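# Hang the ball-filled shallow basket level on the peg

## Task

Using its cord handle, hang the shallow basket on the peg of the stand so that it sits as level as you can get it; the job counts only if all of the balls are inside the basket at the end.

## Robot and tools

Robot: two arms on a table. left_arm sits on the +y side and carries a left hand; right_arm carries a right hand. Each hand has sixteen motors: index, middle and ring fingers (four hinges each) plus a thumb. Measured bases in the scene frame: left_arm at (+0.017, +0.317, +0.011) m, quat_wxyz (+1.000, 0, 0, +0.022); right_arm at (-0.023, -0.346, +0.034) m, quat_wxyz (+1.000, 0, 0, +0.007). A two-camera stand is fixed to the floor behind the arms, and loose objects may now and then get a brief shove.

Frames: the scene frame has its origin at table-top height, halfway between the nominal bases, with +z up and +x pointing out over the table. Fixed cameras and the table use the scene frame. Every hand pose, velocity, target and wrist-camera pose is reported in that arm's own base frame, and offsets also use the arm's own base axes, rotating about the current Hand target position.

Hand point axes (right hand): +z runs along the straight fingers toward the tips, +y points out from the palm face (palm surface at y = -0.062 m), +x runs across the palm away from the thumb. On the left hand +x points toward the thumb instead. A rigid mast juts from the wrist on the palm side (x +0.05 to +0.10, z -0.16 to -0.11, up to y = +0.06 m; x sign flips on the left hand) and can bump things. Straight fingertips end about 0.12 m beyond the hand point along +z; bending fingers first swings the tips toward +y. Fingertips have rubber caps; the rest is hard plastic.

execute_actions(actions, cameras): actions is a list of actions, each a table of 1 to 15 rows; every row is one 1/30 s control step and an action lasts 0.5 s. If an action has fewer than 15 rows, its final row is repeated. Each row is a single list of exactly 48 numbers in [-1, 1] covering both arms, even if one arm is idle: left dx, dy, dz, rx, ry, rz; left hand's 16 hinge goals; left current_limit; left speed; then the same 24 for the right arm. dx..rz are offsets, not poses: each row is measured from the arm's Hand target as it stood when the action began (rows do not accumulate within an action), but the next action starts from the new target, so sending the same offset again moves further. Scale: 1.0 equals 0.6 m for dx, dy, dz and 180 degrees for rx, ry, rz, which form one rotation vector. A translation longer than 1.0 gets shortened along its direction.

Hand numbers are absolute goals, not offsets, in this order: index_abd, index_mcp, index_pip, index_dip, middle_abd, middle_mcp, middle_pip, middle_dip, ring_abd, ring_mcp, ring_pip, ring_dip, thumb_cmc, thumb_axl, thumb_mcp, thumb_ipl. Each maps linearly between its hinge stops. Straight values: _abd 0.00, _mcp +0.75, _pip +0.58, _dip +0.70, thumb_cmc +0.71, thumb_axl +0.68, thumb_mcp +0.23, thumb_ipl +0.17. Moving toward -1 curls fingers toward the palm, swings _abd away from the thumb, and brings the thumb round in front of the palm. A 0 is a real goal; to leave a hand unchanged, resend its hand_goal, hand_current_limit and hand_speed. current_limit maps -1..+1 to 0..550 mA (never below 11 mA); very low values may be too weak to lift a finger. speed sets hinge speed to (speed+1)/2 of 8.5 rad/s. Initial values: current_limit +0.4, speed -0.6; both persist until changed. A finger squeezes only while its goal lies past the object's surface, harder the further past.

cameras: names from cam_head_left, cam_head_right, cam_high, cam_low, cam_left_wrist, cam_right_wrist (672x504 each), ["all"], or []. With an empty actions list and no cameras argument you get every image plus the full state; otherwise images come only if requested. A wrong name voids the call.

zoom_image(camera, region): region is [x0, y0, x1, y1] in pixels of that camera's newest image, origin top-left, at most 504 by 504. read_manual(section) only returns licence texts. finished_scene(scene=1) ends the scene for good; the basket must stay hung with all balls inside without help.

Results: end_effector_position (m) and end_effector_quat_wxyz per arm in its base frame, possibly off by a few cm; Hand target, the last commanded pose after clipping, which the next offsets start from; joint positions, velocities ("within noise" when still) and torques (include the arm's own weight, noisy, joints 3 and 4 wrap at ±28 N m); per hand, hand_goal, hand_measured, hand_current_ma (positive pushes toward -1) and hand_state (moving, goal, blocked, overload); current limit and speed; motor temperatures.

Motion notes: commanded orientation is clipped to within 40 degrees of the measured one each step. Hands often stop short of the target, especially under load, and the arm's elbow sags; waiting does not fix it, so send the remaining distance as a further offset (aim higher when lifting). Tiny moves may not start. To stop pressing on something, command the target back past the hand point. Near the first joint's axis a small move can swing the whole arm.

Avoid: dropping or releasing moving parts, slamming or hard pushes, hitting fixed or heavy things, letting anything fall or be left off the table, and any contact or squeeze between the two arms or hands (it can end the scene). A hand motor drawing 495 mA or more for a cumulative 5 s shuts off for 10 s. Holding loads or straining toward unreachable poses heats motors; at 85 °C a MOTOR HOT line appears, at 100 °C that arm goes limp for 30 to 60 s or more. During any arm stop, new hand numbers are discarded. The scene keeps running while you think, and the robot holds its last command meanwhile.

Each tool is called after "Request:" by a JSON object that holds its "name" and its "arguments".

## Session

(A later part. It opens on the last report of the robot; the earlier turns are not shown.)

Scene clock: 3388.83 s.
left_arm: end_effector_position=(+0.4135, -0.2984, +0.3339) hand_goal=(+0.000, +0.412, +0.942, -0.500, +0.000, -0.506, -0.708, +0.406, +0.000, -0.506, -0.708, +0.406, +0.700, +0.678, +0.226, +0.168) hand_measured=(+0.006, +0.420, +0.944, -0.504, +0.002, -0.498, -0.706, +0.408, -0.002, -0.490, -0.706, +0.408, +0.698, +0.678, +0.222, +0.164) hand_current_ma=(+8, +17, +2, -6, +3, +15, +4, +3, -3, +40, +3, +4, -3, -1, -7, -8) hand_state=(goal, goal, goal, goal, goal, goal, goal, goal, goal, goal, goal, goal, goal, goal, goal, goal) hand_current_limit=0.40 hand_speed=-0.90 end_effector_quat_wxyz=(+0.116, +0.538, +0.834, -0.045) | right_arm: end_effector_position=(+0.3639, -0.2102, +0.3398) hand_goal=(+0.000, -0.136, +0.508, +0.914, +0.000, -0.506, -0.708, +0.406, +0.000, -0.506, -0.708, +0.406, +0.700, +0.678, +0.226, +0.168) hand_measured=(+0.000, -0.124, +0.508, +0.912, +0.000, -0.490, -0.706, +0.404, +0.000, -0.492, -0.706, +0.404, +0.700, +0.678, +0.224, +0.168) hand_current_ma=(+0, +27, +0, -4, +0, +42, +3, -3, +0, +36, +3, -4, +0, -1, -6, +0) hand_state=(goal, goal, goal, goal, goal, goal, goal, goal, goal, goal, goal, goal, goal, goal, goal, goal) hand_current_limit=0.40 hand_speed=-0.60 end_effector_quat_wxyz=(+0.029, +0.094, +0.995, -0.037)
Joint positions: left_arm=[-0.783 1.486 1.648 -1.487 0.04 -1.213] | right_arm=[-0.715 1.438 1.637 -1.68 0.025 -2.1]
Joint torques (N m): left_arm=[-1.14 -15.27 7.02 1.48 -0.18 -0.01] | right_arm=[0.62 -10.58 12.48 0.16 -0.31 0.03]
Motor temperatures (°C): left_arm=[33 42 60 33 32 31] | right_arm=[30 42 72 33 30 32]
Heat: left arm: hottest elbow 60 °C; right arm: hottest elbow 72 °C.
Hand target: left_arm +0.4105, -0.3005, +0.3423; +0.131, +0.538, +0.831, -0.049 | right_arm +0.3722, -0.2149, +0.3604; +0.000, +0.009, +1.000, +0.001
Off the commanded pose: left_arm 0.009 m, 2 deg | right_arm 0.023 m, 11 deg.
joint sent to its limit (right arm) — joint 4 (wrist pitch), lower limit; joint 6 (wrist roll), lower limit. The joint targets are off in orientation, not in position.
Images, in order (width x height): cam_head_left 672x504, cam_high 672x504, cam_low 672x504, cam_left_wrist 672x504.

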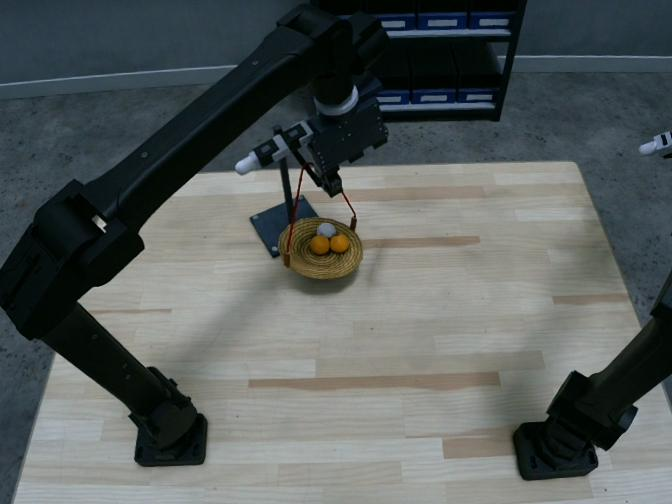

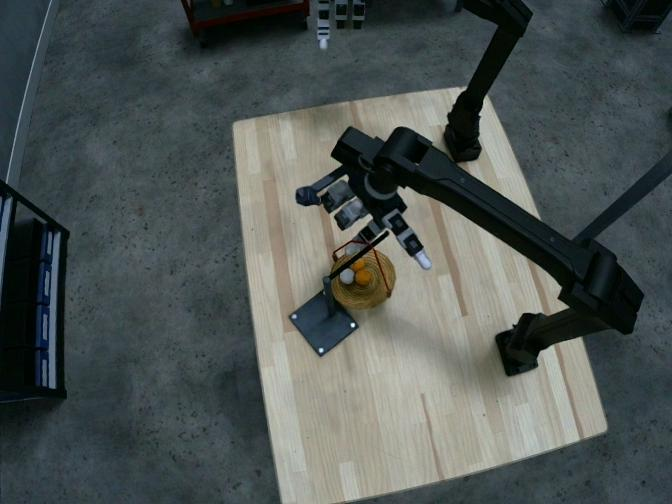

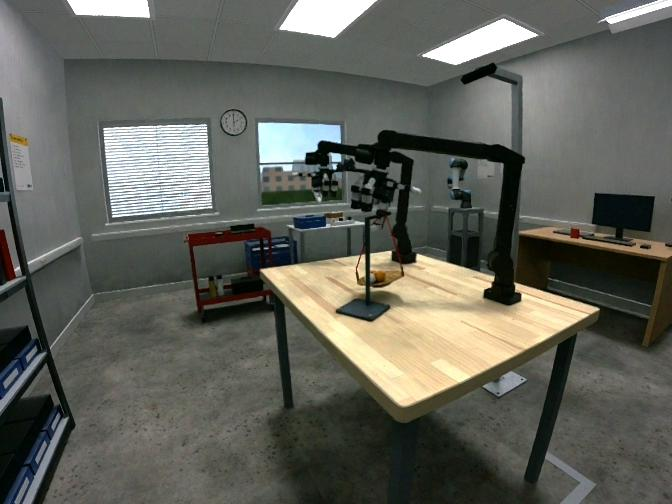

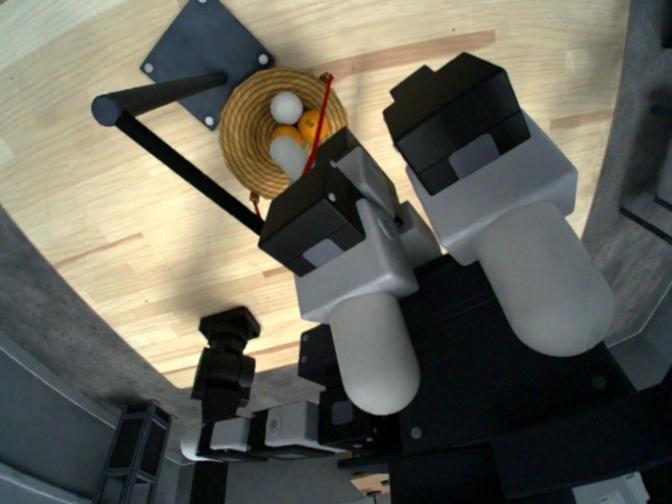

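Request:
{"name": "execute_actions", "arguments": {"actions": [[[-0.0091,-0.0042,0,0,0,0,0,0.411,0.942,-0.5,0,-0.507,-0.708,0.406,0,-0.507,-0.708,0.406,0.7,0.677,0.226,0.168,0.4,-0.9,0,0,0,0,0,0,0,-0.137,0.508,0.913,0,-0.507,-0.708,0.406,0,-0.507,-0.708,0.406,0.7,0.678,0.226,0.168,0.4,-0.6]],[[-0.0091,-0.0042,0,0,0,0,0,0.411,0.942,-0.5,0,-0.507,-0.708,0.406,0,-0.507,-0.708,0.406,0.7,0.677,0.226,0.168,0.4,-0.9,0,0,0,0,0,0,0,-0.137,0.508,0.913,0,-0.507,-0.708,0.406,0,-0.507,-0.708,0.406,0.7,0.678,0.226,0.168,0.4,-0.6]],[[-0.0091,-0.0042,0,0,0,0,0,0.411,0.942,-0.5,0,-0.507,-0.708,0.406,0,-0.507,-0.708,0.406,0.7,0.677,0.226,0.168,0.4,-0.9,0,0,0,0,0,0,0,-0.137,0.508,0.913,0,-0.507,-0.708,0.406,0,-0.507,-0.708,0.406,0.7,0.678,0.226,0.168,0.4,-0.6]],[[-0.0091,-0.0042,0,0,0,0,0,0.411,0.942,-0.5,0,-0.507,-0.708,0.406,0,-0.507,-0.708,0.406,0.7,0.677,0.226,0.168,0.4,-0.9,0,0,0,0,0,0,0,-0.137,0.508,0.913,0,-0.507,-0.708,0.406,0,-0.507,-0.708,0.406,0.7,0.678,0.226,0.168,0.4,-0.6]]], "cameras": ["cam_low","cam_head_left","cam_high","cam_left_wrist"]}}

Request:
{"name": "zoom_image", "arguments": {"camera": "cam_high", "region": [310, 200, 410, 310]}}

Request:
{"name": "zoom_image", "arguments": {"camera": "cam_low", "region": [350, 190, 430, 290]}}

Scene clock: 3404.30 s.
left_arm: end_effector_position=(+0.3930, -0.3089, +0.3335) hand_goal=(+0.000, +0.412, +0.942, -0.500, +0.000, -0.506, -0.708, +0.406, +0.000, -0.506, -0.708, +0.406, +0.700, +0.678, +0.226, +0.168) hand_measured=(+0.006, +0.416, +0.944, -0.502, +0.002, -0.498, -0.706, +0.408, -0.002, -0.490, -0.706, +0.408, +0.698, +0.678, +0.222, +0.164) hand_current_ma=(+8, +5, +2, -3, +3, +15, +4, +3, -3, +40, +3, +4, -3, -1, -7, -8) hand_state=(goal, goal, goal, goal, goal, goal, goal, goal, goal, goal, goal, goal, goal, goal, goal, goal) hand_current_limit=0.40 hand_speed=-0.90 end_effector_quat_wxyz=(+0.116, +0.538, +0.834, -0.045) | right_arm: end_effector_position=(+0.3639, -0.2102, +0.3398) hand_goal=(+0.000, -0.136, +0.508, +0.914, +0.000, -0.506, -0.708, +0.406, +0.000, -0.506, -0.708, +0.406, +0.700, +0.678, +0.226, +0.168) hand_measured=(+0.000, -0.124, +0.508, +0.912, +0.000, -0.490, -0.706, +0.404, +0.000, -0.492, -0.706, +0.404, +0.700, +0.678, +0.224, +0.168) hand_current_ma=(+0, +27, +0, -4, +0, +42, +3, -3, +0, +36, +3, -4, +0, -1, -6, +0) hand_state=(goal, goal, goal, goal, goal, goal, goal, goal, goal, goal, goal, goal, goal, goal, goal, goal) hand_current_limit=0.40 hand_speed=-0.60 end_effector_quat_wxyz=(+0.029, +0.094, +0.995, -0.037)
Joint positions: left_arm=[-0.832 1.467 1.626 -1.482 0.027 -1.259] | right_arm=[-0.715 1.438 1.637 -1.68 0.025 -2.1]
Joint torques (N m): left_arm=[-1.08 -15.33 7.01 1.29 -0.23 -0.08] | right_arm=[0.85 -10.75 12.48 0.28 -0.31 0.02]
Motor temperatures (°C): left_arm=[33 42 60 33 32 31] | right_arm=[30 42 72 33 30 32]
Heat: left arm: hottest elbow 60 °C; right arm: hottest elbow 72 °C.
Hand target: left_arm +0.3887, -0.3106, +0.3424; +0.132, +0.538, +0.831, -0.049 | right_arm +0.3722, -0.2149, +0.3604; +0.000, +0.009, +1.000, +0.001
Off the commanded pose: left_arm 0.010 m, 2 deg | right_arm 0.023 m, 11 deg.
joint sent to its limit (right arm) — joint 4 (wrist pitch), lower limit; joint 6 (wrist roll), lower limit. The joint targets are off in orientation, not in position.
Images, in order (width x height): cam_head_left 672x504, cam_high 672x504, cam_low 672x504, cam_left_wrist 672x504.

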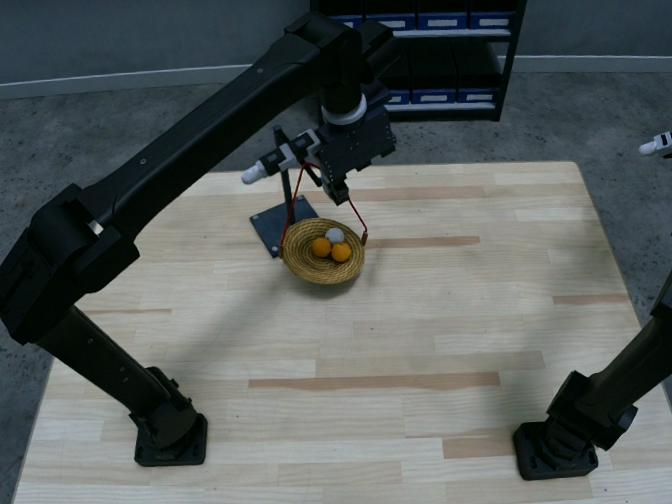

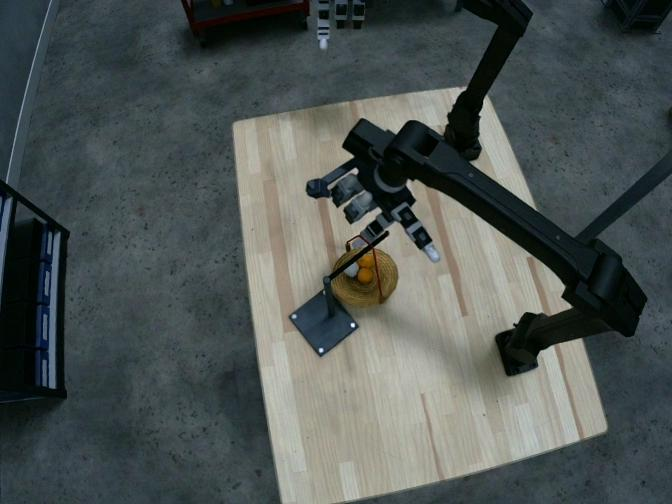

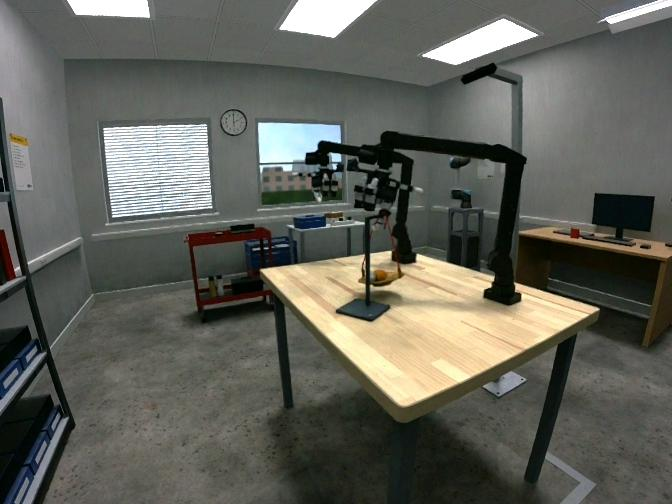

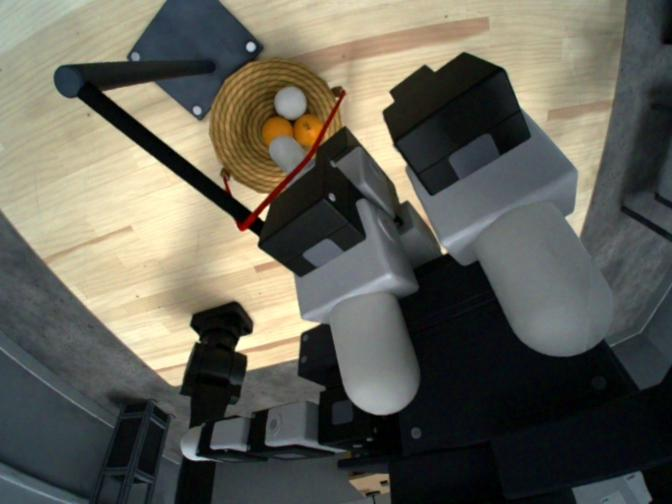

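Scaled by 4.582 from the camera's 672x504 image, which has a finer 960x720 frame.

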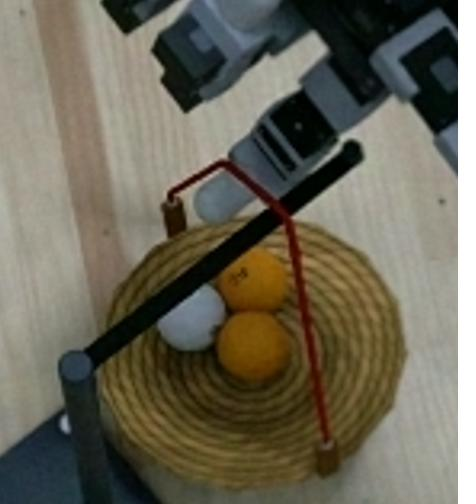

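Scaled by 5.040 from the camera's 672x504 image, which has a finer 960x720 frame.

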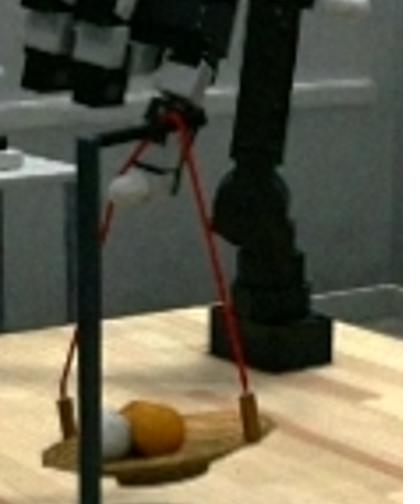

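Request:
{"name": "execute_actions", "arguments": {"actions": [[[0.0091,0.0042,0,0,0,0,0,0.411,0.942,-0.5,0,-0.507,-0.708,0.406,0,-0.507,-0.708,0.406,0.7,0.677,0.226,0.168,0.4,-0.9,0,0,0,0,0,0,0,-0.137,0.508,0.913,0,-0.507,-0.708,0.406,0,-0.507,-0.708,0.406,0.7,0.678,0.226,0.168,0.4,-0.6]],[[0.0091,0.0042,0,0,0,0,0,0.411,0.942,-0.5,0,-0.507,-0.708,0.406,0,-0.507,-0.708,0.406,0.7,0.677,0.226,0.168,0.4,-0.9,0,0,0,0,0,0,0,-0.137,0.508,0.913,0,-0.507,-0.708,0.406,0,-0.507,-0.708,0.406,0.7,0.678,0.226,0.168,0.4,-0.6]],[[0.0091,0.0042,0,0,0,0,0,0.411,0.942,-0.5,0,-0.507,-0.708,0.406,0,-0.507,-0.708,0.406,0.7,0.677,0.226,0.168,0.4,-0.9,0,0,0,0,0,0,0,-0.137,0.508,0.913,0,-0.507,-0.708,0.406,0,-0.507,-0.708,0.406,0.7,0.678,0.226,0.168,0.4,-0.6]],[[0.0045,0.002,0,0,0,0,0,0.411,0.942,-0.4,0,-0.507,-0.708,0.406,0,-0.507,-0.708,0.406,0.7,0.677,0.226,0.168,0.4,-0.9,0,0,0,0,0,0,0,-0.137,0.508,0.913,0,-0.507,-0.708,0.406,0,-0.507,-0.708,0.406,0.7,0.678,0.226,0.168,0.4,-0.6]],[[0,0,0,0,0,0,0,0.411,0.942,-0.3,0,-0.507,-0.708,0.406,0,-0.507,-0.708,0.406,0.7,0.677,0.226,0.168,0.4,-0.9,0,0,0,0,0,0,0,-0.137,0.508,0.913,0,-0.507,-0.708,0.406,0,-0.507,-0.708,0.406,0.7,0.678,0.226,0.168,0.4,-0.6]]], "cameras": ["cam_low","cam_head_left","cam_high","cam_left_wrist"]}}

Request:
{"name": "zoom_image", "arguments": {"camera": "cam_high", "region": [310, 200, 410, 310]}}

Request:
{"name": "zoom_image", "arguments": {"camera": "cam_low", "region": [350, 190, 430, 290]}}

Scene clock: 3434.97 s.
left_arm: end_effector_position=(+0.4016, -0.3008, +0.3334) hand_goal=(+0.000, +0.412, +0.942, -0.300, +0.000, -0.506, -0.708, +0.406, +0.000, -0.506, -0.708, +0.406, +0.700, +0.678, +0.226, +0.168) hand_measured=(+0.006, +0.416, +0.944, -0.302, +0.002, -0.498, -0.706, +0.408, -0.002, -0.490, -0.706, +0.408, +0.698, +0.678, +0.222, +0.164) hand_current_ma=(+8, +5, +2, -4, +3, +15, +4, +3, -3, +40, +3, +4, -3, -1, -7, -8) hand_state=(goal, goal, goal, goal, goal, goal, goal, goal, goal, goal, goal, goal, goal, goal, goal, goal) hand_current_limit=0.40 hand_speed=-0.90 end_effector_quat_wxyz=(+0.116, +0.537, +0.834, -0.045) | right_arm: end_effector_position=(+0.3639, -0.2102, +0.3398) hand_goal=(+0.000, -0.136, +0.508, +0.914, +0.000, -0.506, -0.708, +0.406, +0.000, -0.506, -0.708, +0.406, +0.700, +0.678, +0.226, +0.168) hand_measured=(+0.000, -0.124, +0.508, +0.912, +0.000, -0.490, -0.706, +0.404, +0.000, -0.492, -0.706, +0.404, +0.700, +0.678, +0.224, +0.168) hand_current_ma=(+0, +27, +0, -4, +0, +42, +3, -3, +0, +36, +3, -4, +0, -1, -6, +0) hand_state=(goal, goal, goal, goal, goal, goal, goal, goal, goal, goal, goal, goal, goal, goal, goal, goal) hand_current_limit=0.40 hand_speed=-0.60 end_effector_quat_wxyz=(+0.029, +0.094, +0.995, -0.037)
Joint positions: left_arm=[-0.805 1.467 1.626 -1.482 0.034 -1.236] | right_arm=[-0.715 1.438 1.637 -1.68 0.025 -2.1]
Joint torques (N m): left_arm=[0.38 -13.98 8.4 1.22 -0.04 0.19] | right_arm=[0.79 -10.75 12.48 0.25 -0.32 0.01]
Motor temperatures (°C): left_arm=[33 42 58 33 32 31] | right_arm=[30 42 72 33 30 32]
Heat: left arm: hottest elbow 58 °C; right arm: hottest elbow 72 °C.
Hand target: left_arm +0.4078, -0.3019, +0.3424; +0.132, +0.538, +0.831, -0.049 | right_arm +0.3722, -0.2149, +0.3604; +0.000, +0.009, +1.000, +0.001
Off the commanded pose: left_arm 0.011 m, 2 deg | right_arm 0.023 m, 11 deg.
joint sent to its limit (right arm) — joint 4 (wrist pitch), lower limit; joint 6 (wrist roll), lower limit. The joint targets are off in orientation, not in position.
Images, in order (width x height): cam_head_left 672x504, cam_high 672x504, cam_low 672x504, cam_left_wrist 672x504.

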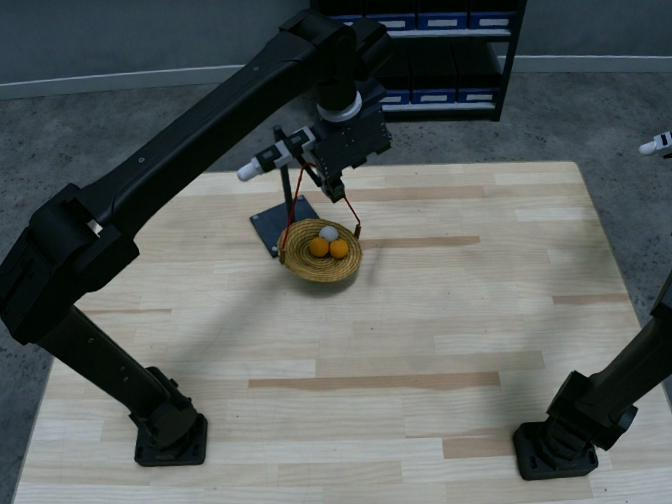

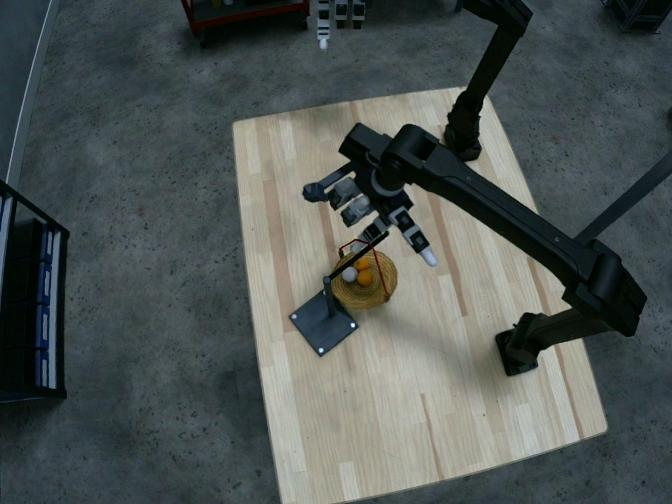

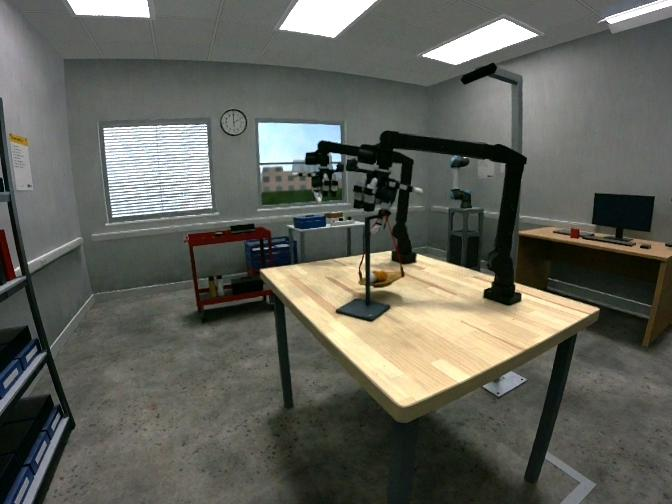

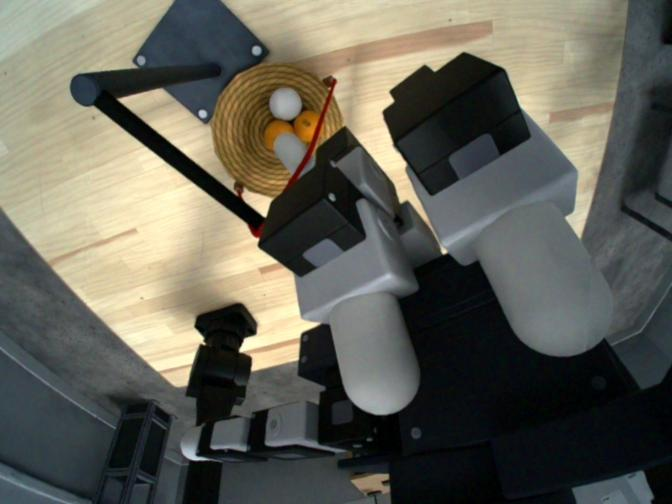

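Scaled by 4.582 from the camera's 672x504 image, which has a finer 960x720 frame.

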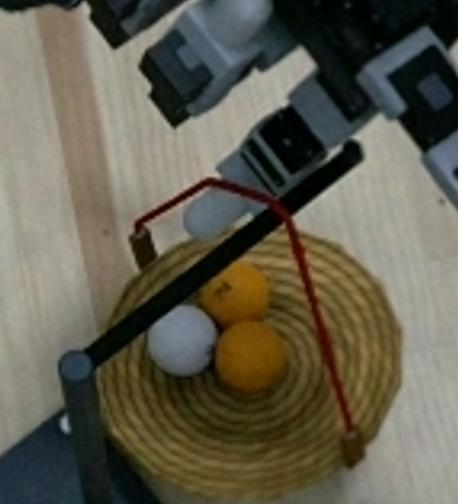

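Scaled by 5.040 from the camera's 672x504 image, which has a finer 960x720 frame.

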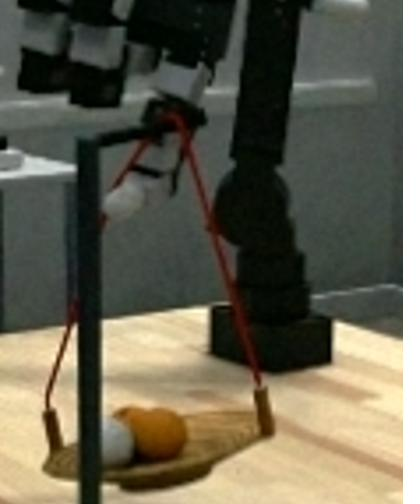

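Request:
{"name": "execute_actions", "arguments": {"actions": [[[0,0,0,0,0,0,0,0.411,0.942,-0.2,0,-0.507,-0.708,0.406,0,-0.507,-0.708,0.406,0.7,0.677,0.226,0.168,0.4,-0.93,0,0,0,0,0,0,0,-0.137,0.508,0.913,0,-0.507,-0.708,0.406,0,-0.507,-0.708,0.406,0.7,0.678,0.226,0.168,0.4,-0.6]],[[0,0,0,0,0,0,0,0.411,0.942,-0.1,0,-0.507,-0.708,0.406,0,-0.507,-0.708,0.406,0.7,0.677,0.226,0.168,0.4,-0.93,0,0,0,0,0,0,0,-0.137,0.508,0.913,0,-0.507,-0.708,0.406,0,-0.507,-0.708,0.406,0.7,0.678,0.226,0.168,0.4,-0.6]],[[0,0,0,0,0,0,0,0.411,0.942,0,0,-0.507,-0.708,0.406,0,-0.507,-0.708,0.406,0.7,0.677,0.226,0.168,0.4,-0.93,0,0,0,0,0,0,0,-0.137,0.508,0.913,0,-0.507,-0.708,0.406,0,-0.507,-0.708,0.406,0.7,0.678,0.226,0.168,0.4,-0.6]]], "cameras": ["cam_low","cam_head_left","cam_high","cam_left_wrist"]}}

Request:
{"name": "zoom_image", "arguments": {"camera": "cam_high", "region": [310, 200, 410, 310]}}

Request:
{"name": "zoom_image", "arguments": {"camera": "cam_low", "region": [350, 190, 430, 290]}}

Scene clock: 3446.60 s.
left_arm: end_effector_position=(+0.4017, -0.3008, +0.3334) hand_goal=(+0.000, +0.412, +0.942, +0.000, +0.000, -0.506, -0.708, +0.406, +0.000, -0.506, -0.708, +0.406, +0.700, +0.678, +0.226, +0.168) hand_measured=(+0.006, +0.416, +0.944, -0.002, +0.002, -0.498, -0.706, +0.408, -0.002, -0.490, -0.706, +0.408, +0.698, +0.678, +0.222, +0.164) hand_current_ma=(+8, +5, +2, -4, +3, +15, +4, +3, -3, +40, +3, +4, -3, -1, -7, -8) hand_state=(goal, goal, goal, goal, goal, goal, goal, goal, goal, goal, goal, goal, goal, goal, goal, goal) hand_current_limit=0.40 hand_speed=-0.93 end_effector_quat_wxyz=(+0.116, +0.538, +0.834, -0.045) | right_arm: end_effector_position=(+0.3639, -0.2102, +0.3398) hand_goal=(+0.000, -0.136, +0.508, +0.914, +0.000, -0.506, -0.708, +0.406, +0.000, -0.506, -0.708, +0.406, +0.700, +0.678, +0.226, +0.168) hand_measured=(+0.000, -0.124, +0.508, +0.912, +0.000, -0.490, -0.706, +0.404, +0.000, -0.492, -0.706, +0.404, +0.700, +0.678, +0.224, +0.168) hand_current_ma=(+0, +27, +0, -4, +0, +42, +3, -3, +0, +36, +3, -4, +0, -1, -6, +0) hand_state=(goal, goal, goal, goal, goal, goal, goal, goal, goal, goal, goal, goal, goal, goal, goal, goal) hand_current_limit=0.40 hand_speed=-0.60 end_effector_quat_wxyz=(+0.029, +0.094, +0.995, -0.037)
Joint positions: left_arm=[-0.805 1.467 1.626 -1.482 0.034 -1.235] | right_arm=[-0.715 1.438 1.637 -1.68 0.025 -2.1]
Joint torques (N m): left_arm=[0.09 -13.33 8.35 1.2 -0.03 0.17] | right_arm=[0.79 -10.52 12.53 0.28 -0.31 0]
Motor temperatures (°C): left_arm=[33 42 58 33 32 31] | right_arm=[30 42 72 33 30 32]
Heat: left arm: hottest elbow 58 °C; right arm: hottest elbow 72 °C.
Hand target: left_arm +0.4078, -0.3018, +0.3424; +0.132, +0.538, +0.831, -0.049 | right_arm +0.3722, -0.2149, +0.3604; +0.000, +0.009, +1.000, +0.001
Off the commanded pose: left_arm 0.011 m, 2 deg | right_arm 0.023 m, 11 deg.
joint sent to its limit (right arm) — joint 4 (wrist pitch), lower limit; joint 6 (wrist roll), lower limit. The joint targets are off in orientation, not in position.
Images, in order (width x height): cam_head_left 672x504, cam_high 672x504, cam_low 672x504, cam_left_wrist 672x504.

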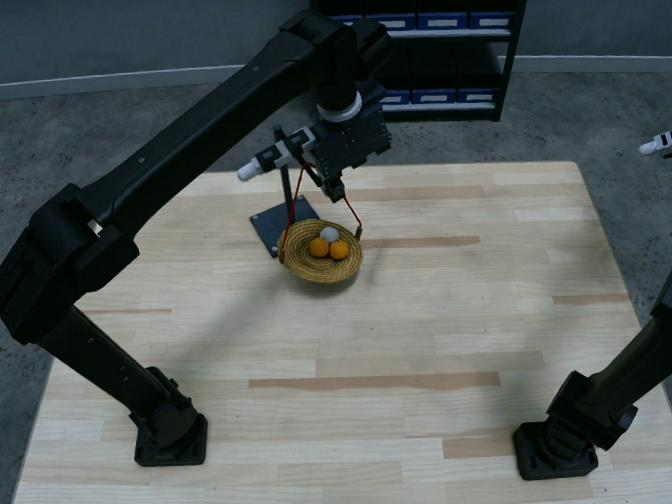

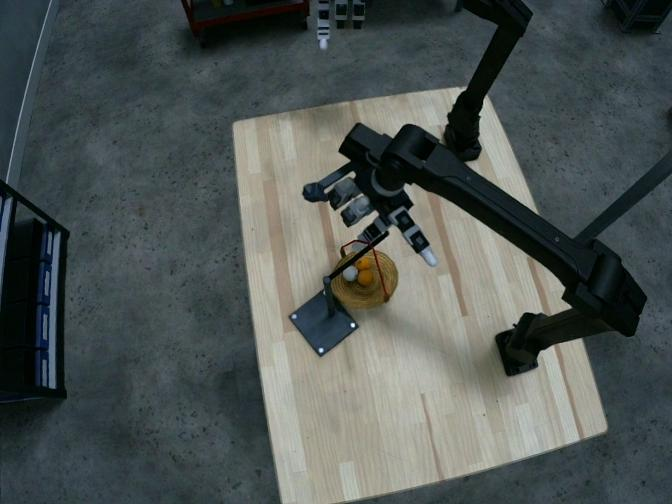

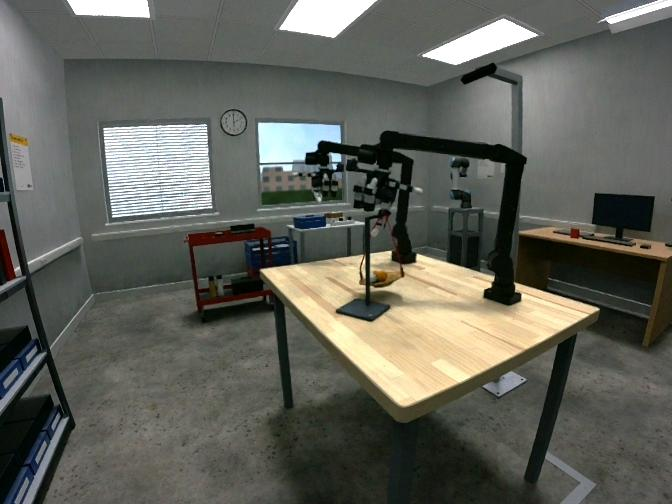

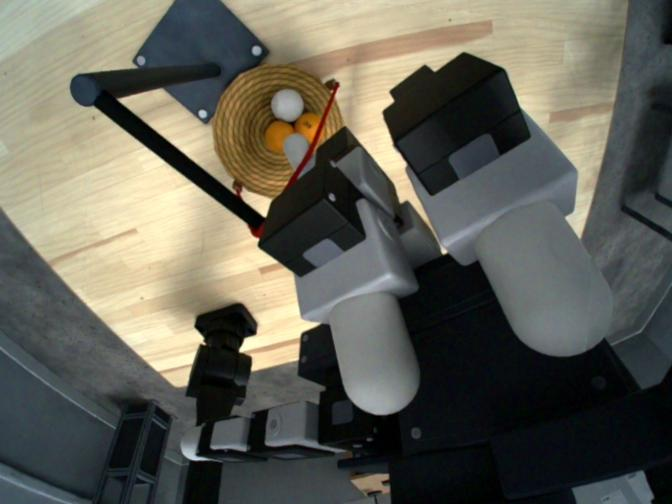

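Scaled by 4.582 from the camera's 672x504 image, which has a finer 960x720 frame.

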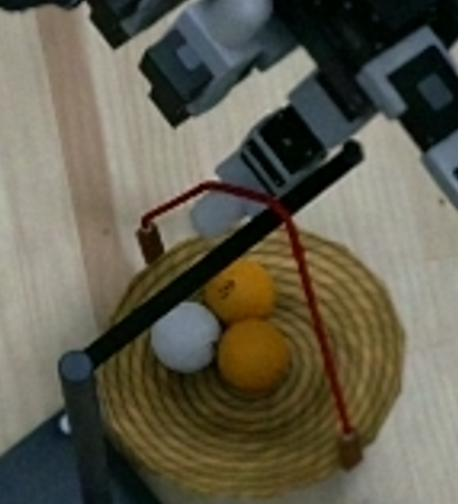

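Scaled by 5.040 from the camera's 672x504 image, which has a finer 960x720 frame.

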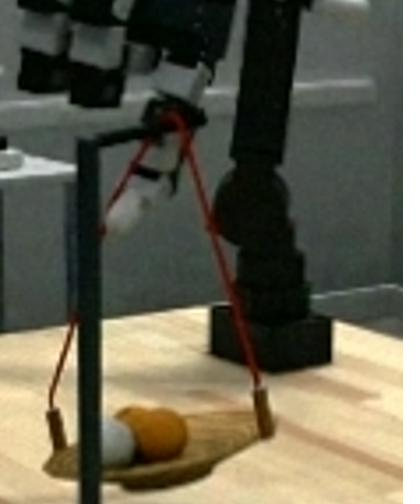

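Request:
{"name": "execute_actions", "arguments": {"actions": [[[0,0,0,0,0,0,0,0.411,0.942,0.1,0,-0.507,-0.708,0.406,0,-0.507,-0.708,0.406,0.7,0.677,0.226,0.168,0.4,-0.93,0,0,0,0,0,0,0,-0.137,0.508,0.913,0,-0.507,-0.708,0.406,0,-0.507,-0.708,0.406,0.7,0.678,0.226,0.168,0.4,-0.6]],[[0,0,0,0,0,0,0,0.411,0.942,0.2,0,-0.507,-0.708,0.406,0,-0.507,-0.708,0.406,0.7,0.677,0.226,0.168,0.4,-0.93,0,0,0,0,0,0,0,-0.137,0.508,0.913,0,-0.507,-0.708,0.406,0,-0.507,-0.708,0.406,0.7,0.678,0.226,0.168,0.4,-0.6]],[[0,0,0,0,0,0,0,0.411,0.942,0.3,0,-0.507,-0.708,0.406,0,-0.507,-0.708,0.406,0.7,0.677,0.226,0.168,0.4,-0.93,0,0,0,0,0,0,0,-0.137,0.508,0.913,0,-0.507,-0.708,0.406,0,-0.507,-0.708,0.406,0.7,0.678,0.226,0.168,0.4,-0.6]]], "cameras": ["cam_low","cam_head_left","cam_high","cam_left_wrist"]}}

Request:
{"name": "zoom_image", "arguments": {"camera": "cam_high", "region": [310, 200, 410, 310]}}

Request:
{"name": "zoom_image", "arguments": {"camera": "cam_low", "region": [350, 190, 430, 290]}}

Scene clock: 3456.97 s.
left_arm: end_effector_position=(+0.4016, -0.3009, +0.3334) hand_goal=(+0.000, +0.412, +0.942, +0.300, +0.000, -0.506, -0.708, +0.406, +0.000, -0.506, -0.708, +0.406, +0.700, +0.678, +0.226, +0.168) hand_measured=(+0.006, +0.416, +0.944, +0.298, +0.002, -0.498, -0.706, +0.408, -0.002, -0.490, -0.706, +0.408, +0.698, +0.678, +0.222, +0.164) hand_current_ma=(+8, +5, +2, -4, +3, +15, +4, +3, -3, +40, +3, +4, -3, -1, -7, -8) hand_state=(goal, goal, goal, goal, goal, goal, goal, goal, goal, goal, goal, goal, goal, goal, goal, goal) hand_current_limit=0.40 hand_speed=-0.93 end_effector_quat_wxyz=(+0.116, +0.538, +0.834, -0.045) | right_arm: end_effector_position=(+0.3639, -0.2102, +0.3398) hand_goal=(+0.000, -0.136, +0.508, +0.914, +0.000, -0.506, -0.708, +0.406, +0.000, -0.506, -0.708, +0.406, +0.700, +0.678, +0.226, +0.168) hand_measured=(+0.000, -0.124, +0.508, +0.912, +0.000, -0.490, -0.706, +0.404, +0.000, -0.492, -0.706, +0.404, +0.700, +0.678, +0.224, +0.168) hand_current_ma=(+0, +27, +0, -4, +0, +42, +3, -3, +0, +36, +3, -4, +0, -1, -6, +0) hand_state=(goal, goal, goal, goal, goal, goal, goal, goal, goal, goal, goal, goal, goal, goal, goal, goal) hand_current_limit=0.40 hand_speed=-0.60 end_effector_quat_wxyz=(+0.029, +0.094, +0.995, -0.037)
Joint positions: left_arm=[-0.805 1.467 1.626 -1.482 0.035 -1.235] | right_arm=[-0.715 1.438 1.637 -1.68 0.025 -2.1]
Joint torques (N m): left_arm=[0.32 -13.74 8.5 1.2 -0.06 0.16] | right_arm=[0.62 -10.46 12.52 0.23 -0.31 0.02]
Motor temperatures (°C): left_arm=[33 42 58 33 32 31] | right_arm=[30 42 72 33 30 32]
Heat: left arm: hottest elbow 58 °C; right arm: hottest elbow 72 °C.
Hand target: left_arm +0.4077, -0.3019, +0.3424; +0.132, +0.538, +0.831, -0.049 | right_arm +0.3722, -0.2149, +0.3604; +0.000, +0.009, +1.000, +0.001
Off the commanded pose: left_arm 0.011 m, 2 deg | right_arm 0.023 m, 11 deg.
joint sent to its limit (right arm) — joint 4 (wrist pitch), lower limit; joint 6 (wrist roll), lower limit. The joint targets are off in orientation, not in position.
Images, in order (width x height): cam_head_left 672x504, cam_high 672x504, cam_low 672x504, cam_left_wrist 672x504.

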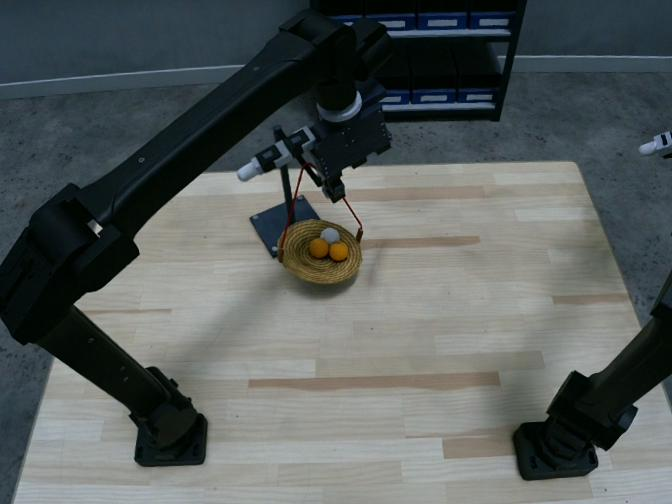

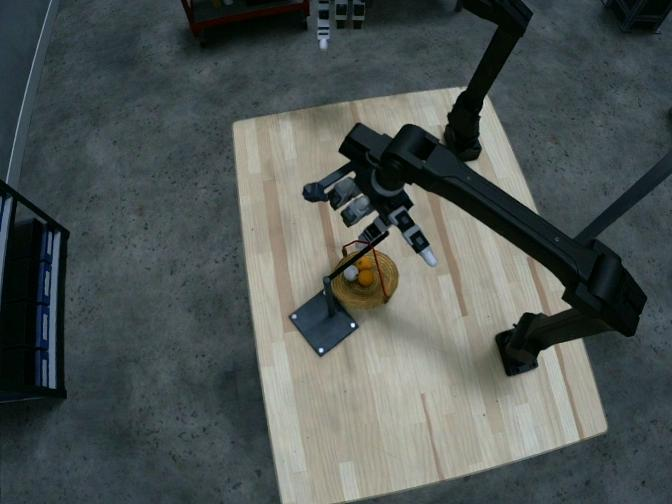

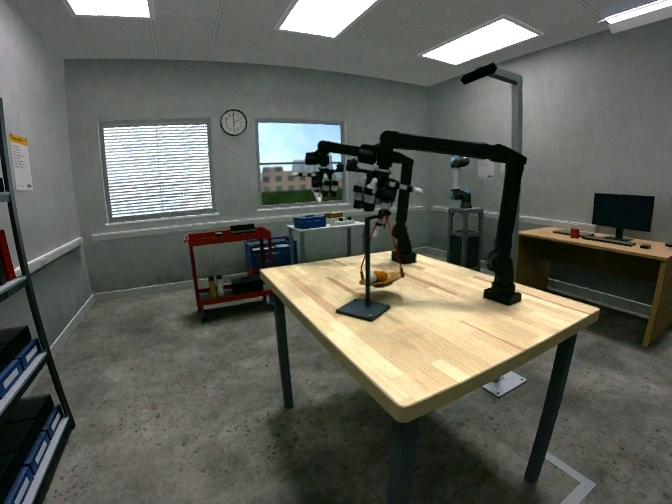

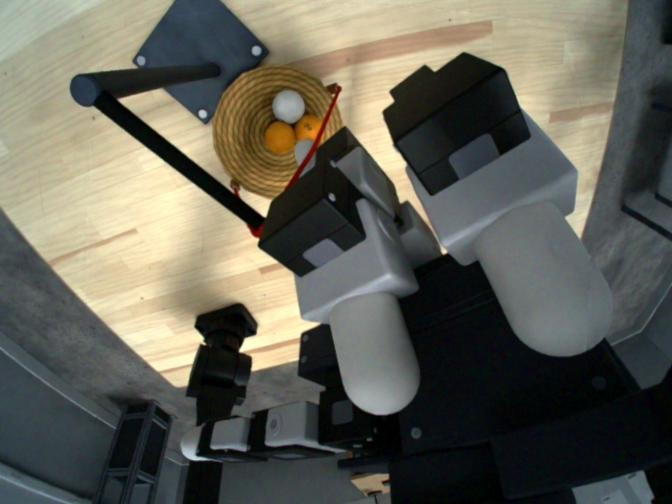

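Scaled by 4.582 from the camera's 672x504 image, which has a finer 960x720 frame.

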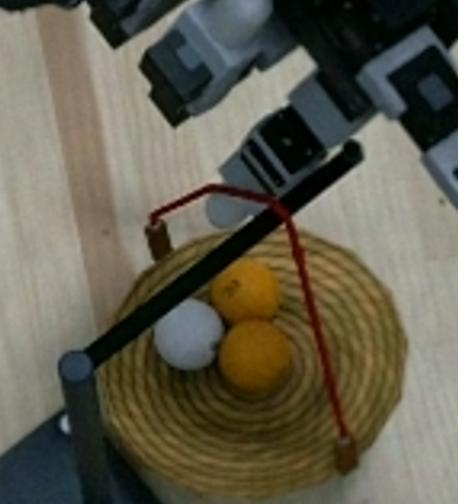

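Scaled by 5.040 from the camera's 672x504 image, which has a finer 960x720 frame.

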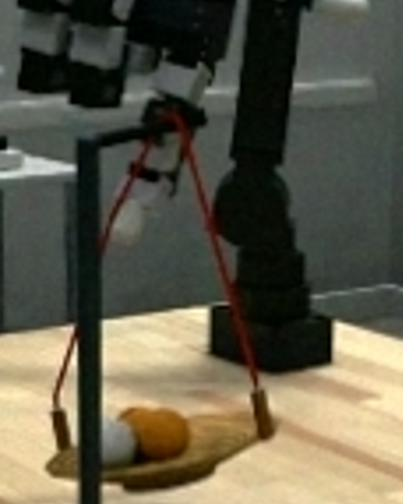

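Request:
{"name": "execute_actions", "arguments": {"actions": [[[-0.0091,-0.0042,0,0,0,0,0,0.411,0.942,0.3,0,-0.507,-0.708,0.406,0,-0.507,-0.708,0.406,0.7,0.677,0.226,0.168,0.4,-0.9,0,0,0,0,0,0,0,-0.137,0.508,0.913,0,-0.507,-0.708,0.406,0,-0.507,-0.708,0.406,0.7,0.678,0.226,0.168,0.4,-0.6]],[[-0.0091,-0.0042,0,0,0,0,0,0.411,0.942,0.3,0,-0.507,-0.708,0.406,0,-0.507,-0.708,0.406,0.7,0.677,0.226,0.168,0.4,-0.9,0,0,0,0,0,0,0,-0.137,0.508,0.913,0,-0.507,-0.708,0.406,0,-0.507,-0.708,0.406,0.7,0.678,0.226,0.168,0.4,-0.6]],[[-0.0091,-0.0042,0,0,0,0,0,0.411,0.942,0.3,0,-0.507,-0.708,0.406,0,-0.507,-0.708,0.406,0.7,0.677,0.226,0.168,0.4,-0.9,0,0,0,0,0,0,0,-0.137,0.508,0.913,0,-0.507,-0.708,0.406,0,-0.507,-0.708,0.406,0.7,0.678,0.226,0.168,0.4,-0.6]]], "cameras": ["cam_low","cam_head_left","cam_high","cam_left_wrist"]}}

Request:
{"name": "zoom_image", "arguments": {"camera": "cam_high", "region": [310, 200, 410, 310]}}

Request:
{"name": "zoom_image", "arguments": {"camera": "cam_low", "region": [350, 190, 430, 290]}}

Scene clock: 3471.00 s.
left_arm: end_effector_position=(+0.3946, -0.3077, +0.3334) hand_goal=(+0.000, +0.412, +0.942, +0.300, +0.000, -0.506, -0.708, +0.406, +0.000, -0.506, -0.708, +0.406, +0.700, +0.678, +0.226, +0.168) hand_measured=(+0.006, +0.416, +0.944, +0.298, +0.002, -0.498, -0.706, +0.408, -0.002, -0.490, -0.706, +0.408, +0.698, +0.678, +0.222, +0.164) hand_current_ma=(+8, +5, +2, -4, +3, +15, +4, +3, -3, +40, +3, +4, -3, -1, -7, -8) hand_state=(goal, goal, goal, goal, goal, goal, goal, goal, goal, goal, goal, goal, goal, goal, goal, goal) hand_current_limit=0.40 hand_speed=-0.90 end_effector_quat_wxyz=(+0.116, +0.539, +0.833, -0.045) | right_arm: end_effector_position=(+0.3639, -0.2102, +0.3398) hand_goal=(+0.000, -0.136, +0.508, +0.914, +0.000, -0.506, -0.708, +0.406, +0.000, -0.506, -0.708, +0.406, +0.700, +0.678, +0.226, +0.168) hand_measured=(+0.000, -0.124, +0.508, +0.912, +0.000, -0.490, -0.706, +0.404, +0.000, -0.492, -0.706, +0.404, +0.700, +0.678, +0.224, +0.168) hand_current_ma=(+0, +27, +0, -4, +0, +42, +3, -3, +0, +36, +3, -4, +0, -1, -6, +0) hand_state=(goal, goal, goal, goal, goal, goal, goal, goal, goal, goal, goal, goal, goal, goal, goal, goal) hand_current_limit=0.40 hand_speed=-0.60 end_effector_quat_wxyz=(+0.029, +0.094, +0.995, -0.037)
Joint positions: left_arm=[-0.827 1.467 1.626 -1.482 0.03 -1.253] | right_arm=[-0.715 1.438 1.637 -1.68 0.025 -2.1]
Joint torques (N m): left_arm=[-1.44 -15.09 7.27 1.35 -0.25 -0.08] | right_arm=[0.79 -10.64 12.46 0.27 -0.31 0.03]
Motor temperatures (°C): left_arm=[33 42 59 33 32 31] | right_arm=[30 42 72 33 30 32]
Heat: left arm: hottest elbow 59 °C; right arm: hottest elbow 72 °C.
Hand target: left_arm +0.3913, -0.3094, +0.3424; +0.132, +0.538, +0.831, -0.049 | right_arm +0.3722, -0.2149, +0.3604; +0.000, +0.009, +1.000, +0.001
Off the commanded pose: left_arm 0.010 m, 2 deg | right_arm 0.023 m, 11 deg.
joint sent to its limit (right arm) — joint 4 (wrist pitch), lower limit; joint 6 (wrist roll), lower limit. The joint targets are off in orientation, not in position.
Images, in order (width x height): cam_head_left 672x504, cam_high 672x504, cam_low 672x504, cam_left_wrist 672x504.

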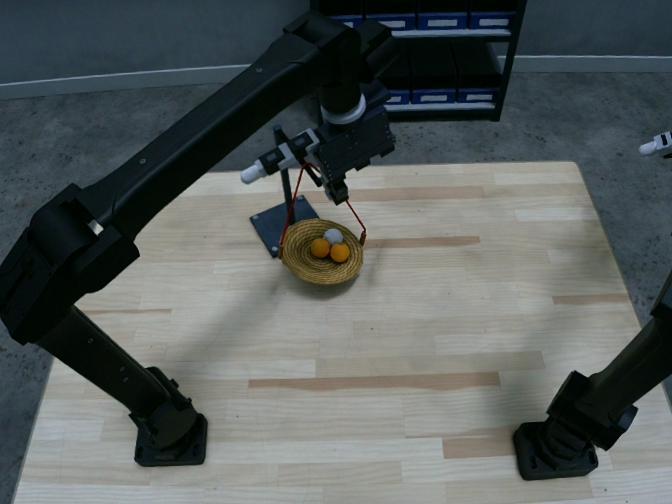

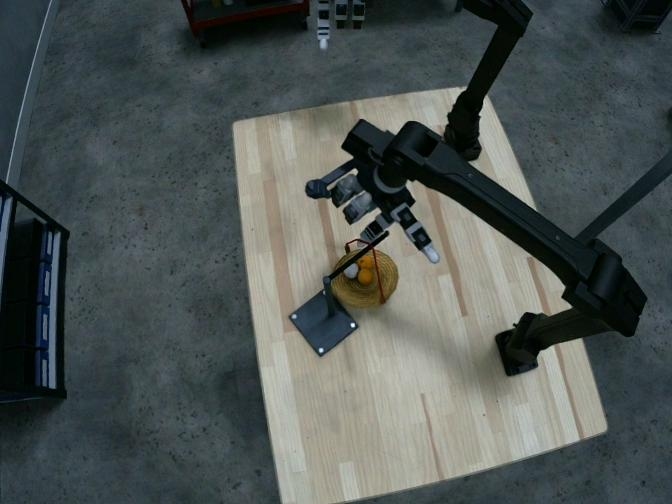

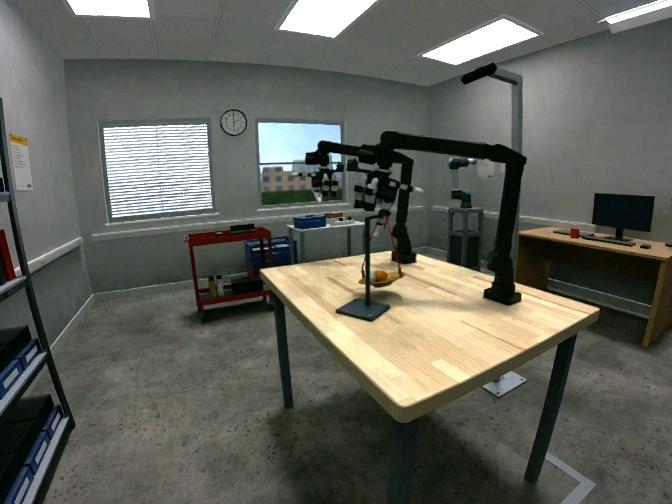

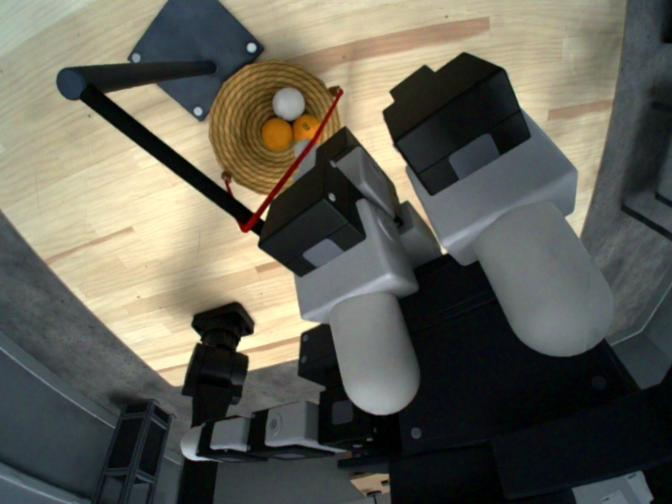

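Scaled by 4.582 from the camera's 672x504 image, which has a finer 960x720 frame.

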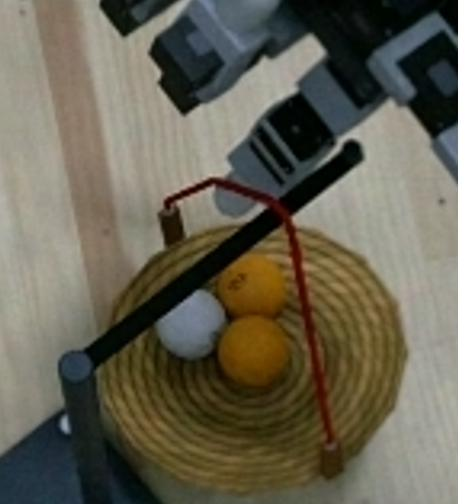

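Scaled by 5.040 from the camera's 672x504 image, which has a finer 960x720 frame.

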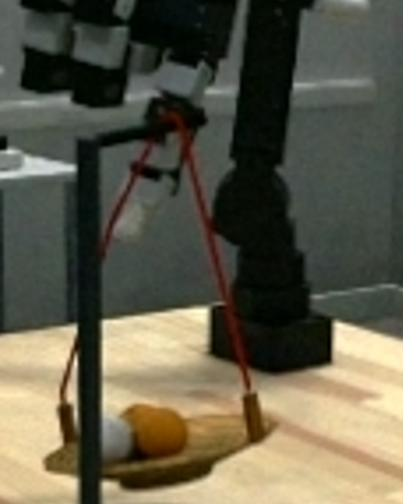

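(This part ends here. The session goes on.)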